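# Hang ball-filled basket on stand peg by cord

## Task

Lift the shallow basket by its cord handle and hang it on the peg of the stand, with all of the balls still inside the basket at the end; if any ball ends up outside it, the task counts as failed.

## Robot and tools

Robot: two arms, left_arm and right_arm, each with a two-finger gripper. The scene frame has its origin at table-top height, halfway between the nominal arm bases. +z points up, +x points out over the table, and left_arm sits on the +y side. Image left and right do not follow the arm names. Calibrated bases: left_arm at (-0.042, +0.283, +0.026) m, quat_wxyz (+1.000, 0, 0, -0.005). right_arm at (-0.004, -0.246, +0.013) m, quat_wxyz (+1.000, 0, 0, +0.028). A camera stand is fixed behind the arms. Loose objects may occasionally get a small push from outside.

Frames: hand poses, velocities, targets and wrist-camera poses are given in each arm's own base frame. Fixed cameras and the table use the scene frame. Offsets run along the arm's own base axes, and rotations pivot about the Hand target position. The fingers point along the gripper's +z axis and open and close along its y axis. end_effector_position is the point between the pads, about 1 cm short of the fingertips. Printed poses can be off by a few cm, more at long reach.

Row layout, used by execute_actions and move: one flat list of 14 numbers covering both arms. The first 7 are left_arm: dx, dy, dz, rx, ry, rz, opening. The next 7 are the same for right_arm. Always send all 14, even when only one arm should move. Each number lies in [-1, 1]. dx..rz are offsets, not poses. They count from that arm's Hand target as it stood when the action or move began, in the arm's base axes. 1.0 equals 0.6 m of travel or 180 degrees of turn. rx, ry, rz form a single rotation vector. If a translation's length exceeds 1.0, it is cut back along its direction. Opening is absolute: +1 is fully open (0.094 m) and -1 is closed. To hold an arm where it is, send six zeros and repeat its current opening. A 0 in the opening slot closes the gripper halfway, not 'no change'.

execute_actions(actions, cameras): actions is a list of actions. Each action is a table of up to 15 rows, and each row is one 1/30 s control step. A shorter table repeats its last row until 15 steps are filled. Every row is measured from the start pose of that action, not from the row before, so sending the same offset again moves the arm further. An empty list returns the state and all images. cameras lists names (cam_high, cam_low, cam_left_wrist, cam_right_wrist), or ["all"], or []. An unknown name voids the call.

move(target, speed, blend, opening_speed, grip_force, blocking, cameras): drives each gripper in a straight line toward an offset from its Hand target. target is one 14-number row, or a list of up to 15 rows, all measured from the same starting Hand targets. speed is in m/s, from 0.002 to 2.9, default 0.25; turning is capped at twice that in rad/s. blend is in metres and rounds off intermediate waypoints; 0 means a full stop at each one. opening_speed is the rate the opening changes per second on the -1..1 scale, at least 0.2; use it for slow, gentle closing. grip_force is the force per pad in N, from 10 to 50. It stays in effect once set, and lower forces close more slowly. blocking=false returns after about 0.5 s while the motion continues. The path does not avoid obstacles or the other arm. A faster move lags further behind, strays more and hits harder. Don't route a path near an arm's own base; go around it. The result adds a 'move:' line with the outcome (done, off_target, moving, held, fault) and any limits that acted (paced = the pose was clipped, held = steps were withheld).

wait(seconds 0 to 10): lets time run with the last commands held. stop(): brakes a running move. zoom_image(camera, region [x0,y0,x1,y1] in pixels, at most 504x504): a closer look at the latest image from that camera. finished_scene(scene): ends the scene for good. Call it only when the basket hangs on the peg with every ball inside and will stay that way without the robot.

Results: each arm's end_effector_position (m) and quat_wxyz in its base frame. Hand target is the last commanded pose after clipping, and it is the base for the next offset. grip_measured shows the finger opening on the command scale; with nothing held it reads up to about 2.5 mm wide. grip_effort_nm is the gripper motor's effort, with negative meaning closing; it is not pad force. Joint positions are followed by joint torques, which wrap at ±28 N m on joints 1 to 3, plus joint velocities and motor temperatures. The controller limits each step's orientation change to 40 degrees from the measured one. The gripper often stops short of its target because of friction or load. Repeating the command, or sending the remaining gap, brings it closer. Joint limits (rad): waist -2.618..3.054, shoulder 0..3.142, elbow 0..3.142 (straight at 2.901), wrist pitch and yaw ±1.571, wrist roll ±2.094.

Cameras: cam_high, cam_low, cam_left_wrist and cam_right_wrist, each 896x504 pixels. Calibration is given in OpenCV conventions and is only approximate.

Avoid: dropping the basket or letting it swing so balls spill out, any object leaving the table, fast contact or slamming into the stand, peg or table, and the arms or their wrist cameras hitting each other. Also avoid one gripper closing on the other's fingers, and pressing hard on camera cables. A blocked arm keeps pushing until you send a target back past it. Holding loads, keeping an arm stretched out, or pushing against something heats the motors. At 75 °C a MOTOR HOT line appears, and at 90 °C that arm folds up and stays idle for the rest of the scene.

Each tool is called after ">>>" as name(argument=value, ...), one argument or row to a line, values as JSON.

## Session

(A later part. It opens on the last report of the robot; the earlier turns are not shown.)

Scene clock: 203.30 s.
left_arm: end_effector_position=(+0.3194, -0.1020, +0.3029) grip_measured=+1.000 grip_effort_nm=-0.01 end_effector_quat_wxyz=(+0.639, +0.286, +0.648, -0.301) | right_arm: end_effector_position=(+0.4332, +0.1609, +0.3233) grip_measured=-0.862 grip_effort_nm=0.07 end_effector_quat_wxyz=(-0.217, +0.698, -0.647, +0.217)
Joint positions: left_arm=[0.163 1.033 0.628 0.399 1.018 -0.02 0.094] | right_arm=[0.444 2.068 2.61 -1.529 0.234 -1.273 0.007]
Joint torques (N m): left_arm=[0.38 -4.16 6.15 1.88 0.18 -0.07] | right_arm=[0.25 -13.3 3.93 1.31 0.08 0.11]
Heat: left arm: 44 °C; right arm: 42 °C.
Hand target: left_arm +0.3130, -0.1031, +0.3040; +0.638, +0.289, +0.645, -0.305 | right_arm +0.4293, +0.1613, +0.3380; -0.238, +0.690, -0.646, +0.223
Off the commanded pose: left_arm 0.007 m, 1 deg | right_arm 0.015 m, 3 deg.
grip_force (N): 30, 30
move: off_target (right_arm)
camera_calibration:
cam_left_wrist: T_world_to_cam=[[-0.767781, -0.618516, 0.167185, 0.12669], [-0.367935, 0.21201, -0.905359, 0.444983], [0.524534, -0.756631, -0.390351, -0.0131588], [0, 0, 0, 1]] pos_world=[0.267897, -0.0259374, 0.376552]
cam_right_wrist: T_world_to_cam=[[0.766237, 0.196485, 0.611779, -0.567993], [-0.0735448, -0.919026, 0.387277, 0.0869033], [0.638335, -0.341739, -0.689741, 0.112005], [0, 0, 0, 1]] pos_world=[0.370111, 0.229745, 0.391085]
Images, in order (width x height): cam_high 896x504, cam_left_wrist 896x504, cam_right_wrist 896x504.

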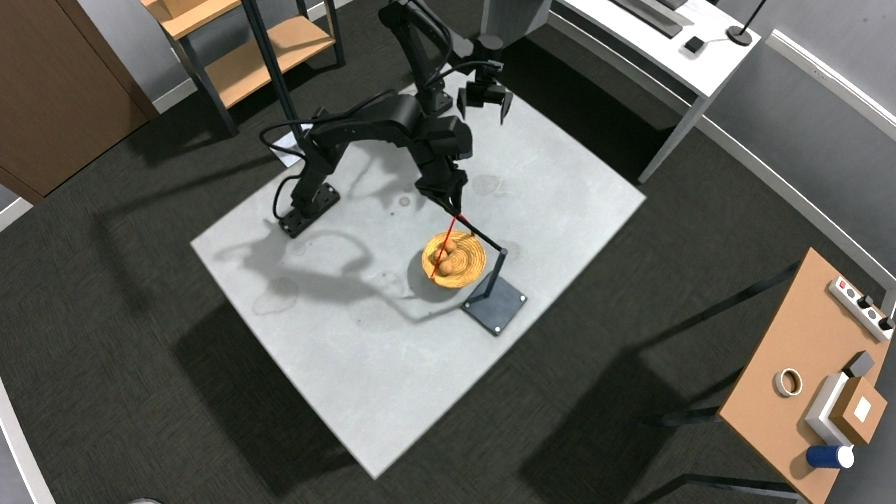

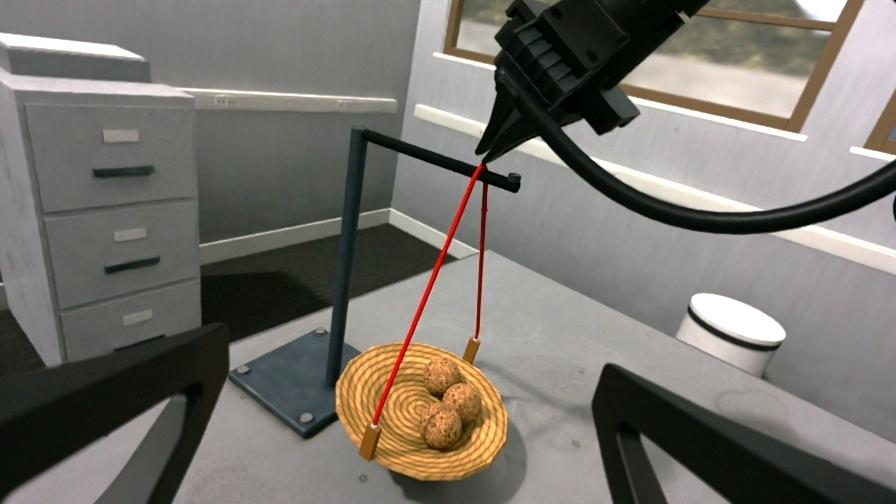

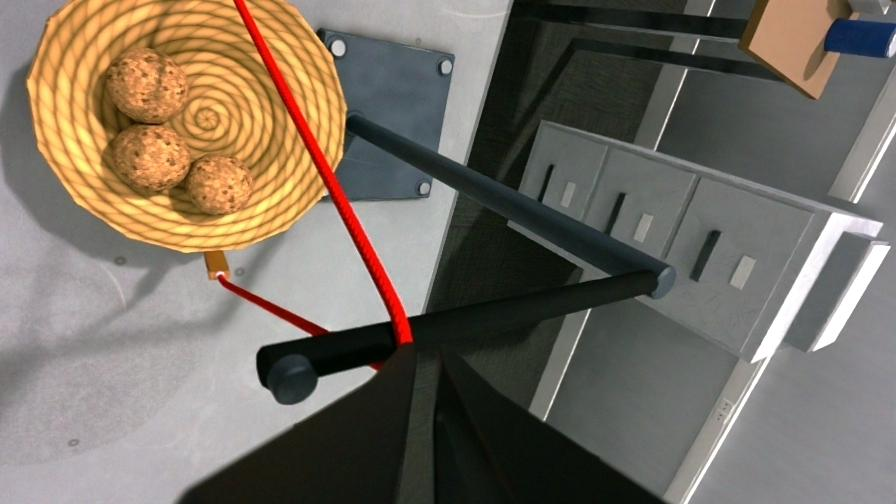

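>>> move(
  target=[
    [0,0,0,0,0,0,1,-0.01,0,0.033,0,0,0,-0.86],
    [0,0,0,0,0,0,1,-0.117,0,0.058,0,0,0,-0.86],
    [0,0,0,0,0,0,1,-0.28,-0.03,0.04,0,0,0,-0.86],
  ],
  cameras=["all"],
  speed=[0.04, 0.06, 0.12],
  blend=[0.008, 0.02, 0],
)

>>> zoom_image(
  camera="cam_left_wrist",
  region=[320, 100, 620, 500],
)

>>> zoom_image(
  camera="cam_low",
  region=[400, 150, 540, 300],
)

Scene clock: 209.20 s.
left_arm: end_effector_position=(+0.3194, -0.1020, +0.3029) grip_measured=+1.000 grip_effort_nm=-0.01 end_effector_quat_wxyz=(+0.639, +0.286, +0.648, -0.301) | right_arm: end_effector_position=(+0.2655, +0.1460, +0.3616) grip_measured=-0.862 grip_effort_nm=0.07 end_effector_quat_wxyz=(-0.241, +0.692, -0.644, +0.221)
Joint positions: left_arm=[0.163 1.033 0.628 0.399 1.018 -0.02 0.094] | right_arm=[0.722 1.473 2.037 -1.573 0.38 -1.031 0.007]
Joint torques (N m): left_arm=[0.39 -4.15 6.19 1.87 0.19 -0.05] | right_arm=[0.68 -5.22 3.77 1.02 0.26 0.12]
Heat: left arm: 44 °C; right arm: 41 °C.
Hand target: left_arm +0.3130, -0.1031, +0.3040; +0.638, +0.289, +0.645, -0.305 | right_arm +0.2613, +0.1433, +0.3619; -0.238, +0.690, -0.646, +0.223
Off the commanded pose: left_arm 0.007 m, 1 deg | right_arm 0.005 m, 0 deg.
joint sent to its limit (right arm) — joint 4 (wrist pitch), lower limit. The joint targets still meet the commanded pose.
grip_force (N): 30, 30
move: done
camera_calibration:
cam_left_wrist: T_world_to_cam=[[-0.767781, -0.618516, 0.167185, 0.12669], [-0.367935, 0.21201, -0.905359, 0.444983], [0.524534, -0.756631, -0.390351, -0.0131588], [0, 0, 0, 1]] pos_world=[0.267897, -0.0259374, 0.376552]
cam_right_wrist: T_world_to_cam=[[0.73977, 0.181757, 0.647846, -0.463853], [-0.0835423, -0.930564, 0.356471, 0.0615815], [0.667653, -0.317829, -0.673219, 0.223151], [0, 0, 0, 1]] pos_world=[0.199302, 0.212538, 0.428783]

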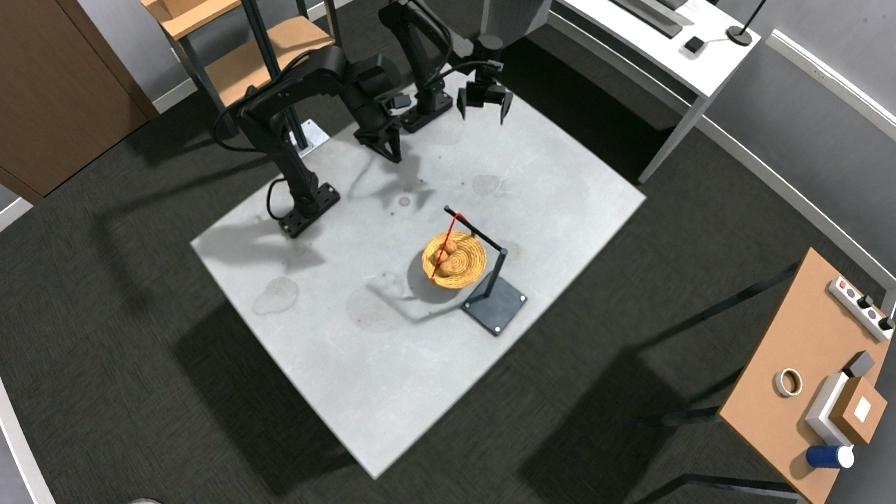

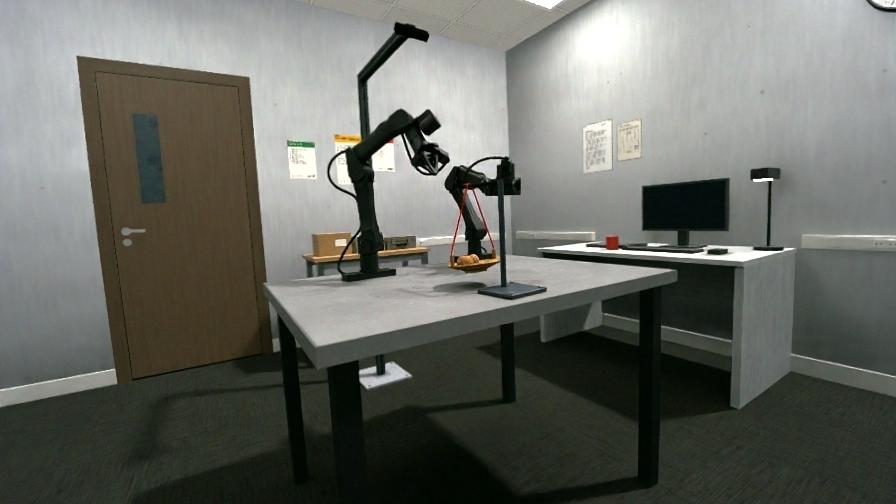

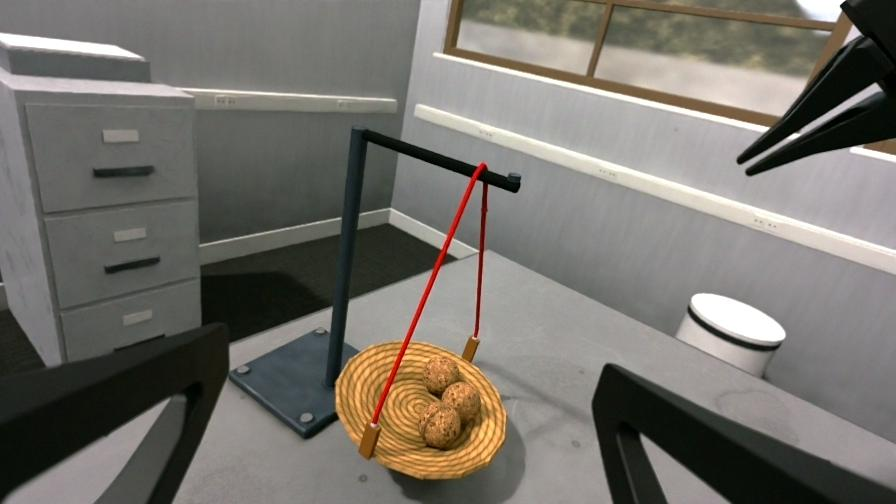

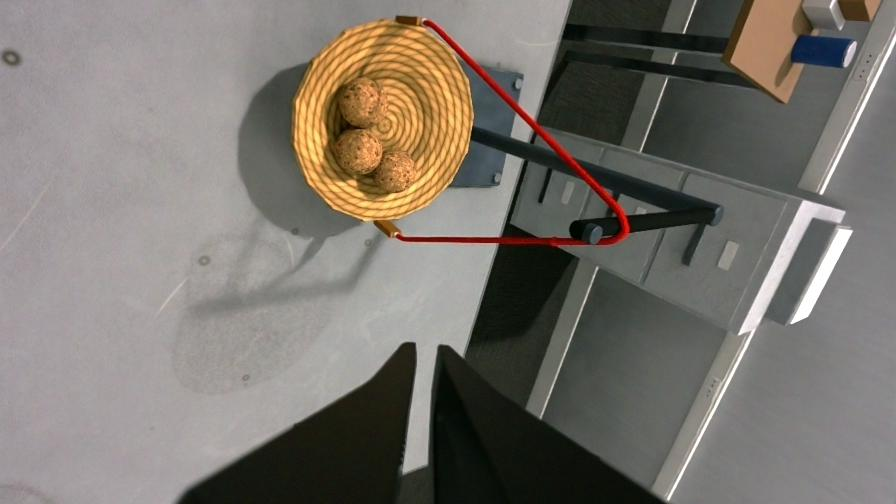

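Scaled by 1.260 from the camera's 896x504 image, which has a finer 1280x720 frame.

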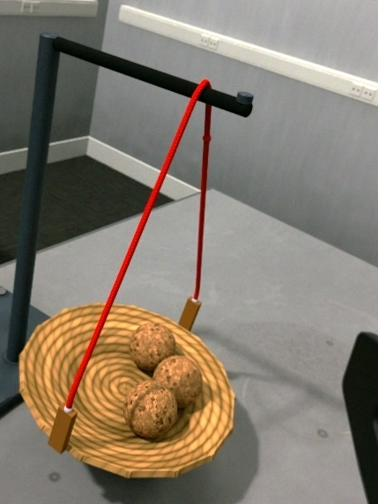

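Scaled by 3.360 from the camera's 896x504 image, which has a finer 1280x720 frame.

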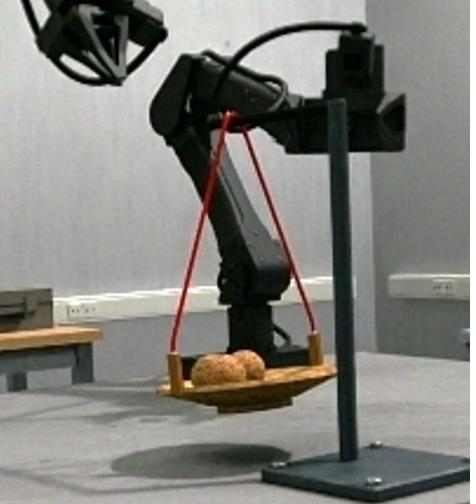

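>>> wait(
  seconds=1,
  cameras=["cam_left_wrist"],
)

Scene clock: 210.77 s.
left_arm: end_effector_position=(+0.3194, -0.1020, +0.3029) grip_measured=+1.000 grip_effort_nm=-0.01 end_effector_quat_wxyz=(+0.639, +0.286, +0.648, -0.301) | right_arm: end_effector_position=(+0.2655, +0.1460, +0.3616) grip_measured=-0.862 grip_effort_nm=0.08 end_effector_quat_wxyz=(-0.241, +0.692, -0.644, +0.221)
Joint positions: left_arm=[0.163 1.033 0.628 0.399 1.018 -0.02 0.094] | right_arm=[0.722 1.473 2.037 -1.573 0.38 -1.031 0.007]
Joint torques (N m): left_arm=[0.39 -4.16 6.15 1.85 0.2 -0.07] | right_arm=[0.64 -5.29 3.75 1.03 0.26 0.12]
Heat: left arm: 44 °C; right arm: 41 °C.
Hand target: left_arm +0.3130, -0.1031, +0.3040; +0.638, +0.289, +0.645, -0.305 | right_arm +0.2613, +0.1433, +0.3619; -0.238, +0.691, -0.646, +0.223
Tool commands: left_gripper/opening=+1.0 right_gripper/opening=-0.86
Off the commanded pose: left_arm 0.007 m, 1 deg | right_arm 0.005 m, 0 deg.
grip_force (N): 30, 30
wait: 1.00 s; at rest from the start
camera_calibration:
cam_left_wrist: T_world_to_cam=[[-0.767781, -0.618516, 0.167185, 0.12669], [-0.367935, 0.21201, -0.905359, 0.444983], [0.524534, -0.756631, -0.390351, -0.0131588], [0, 0, 0, 1]] pos_world=[0.267897, -0.0259374, 0.376552]
Images, in order (width x height): cam_left_wrist 896x504.

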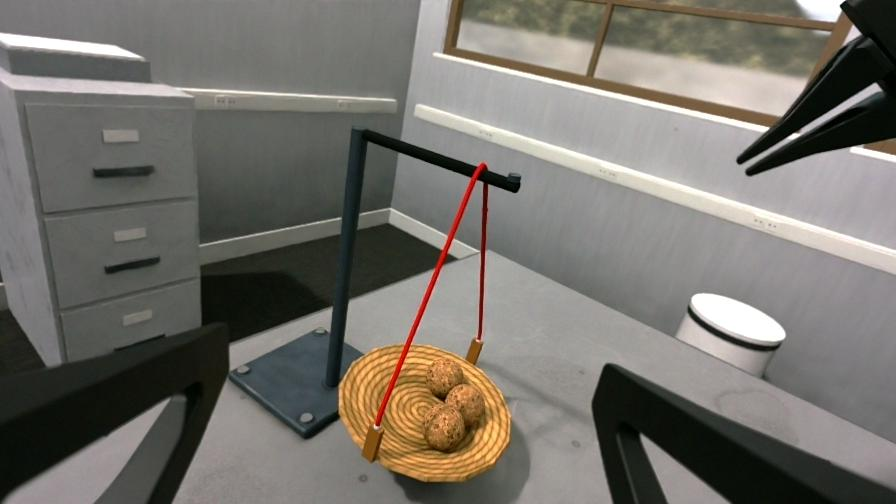

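Hung stably with all three balls in the basket.

>>> finished_scene(
  scene=1,
)

The scene is finished: the task was done.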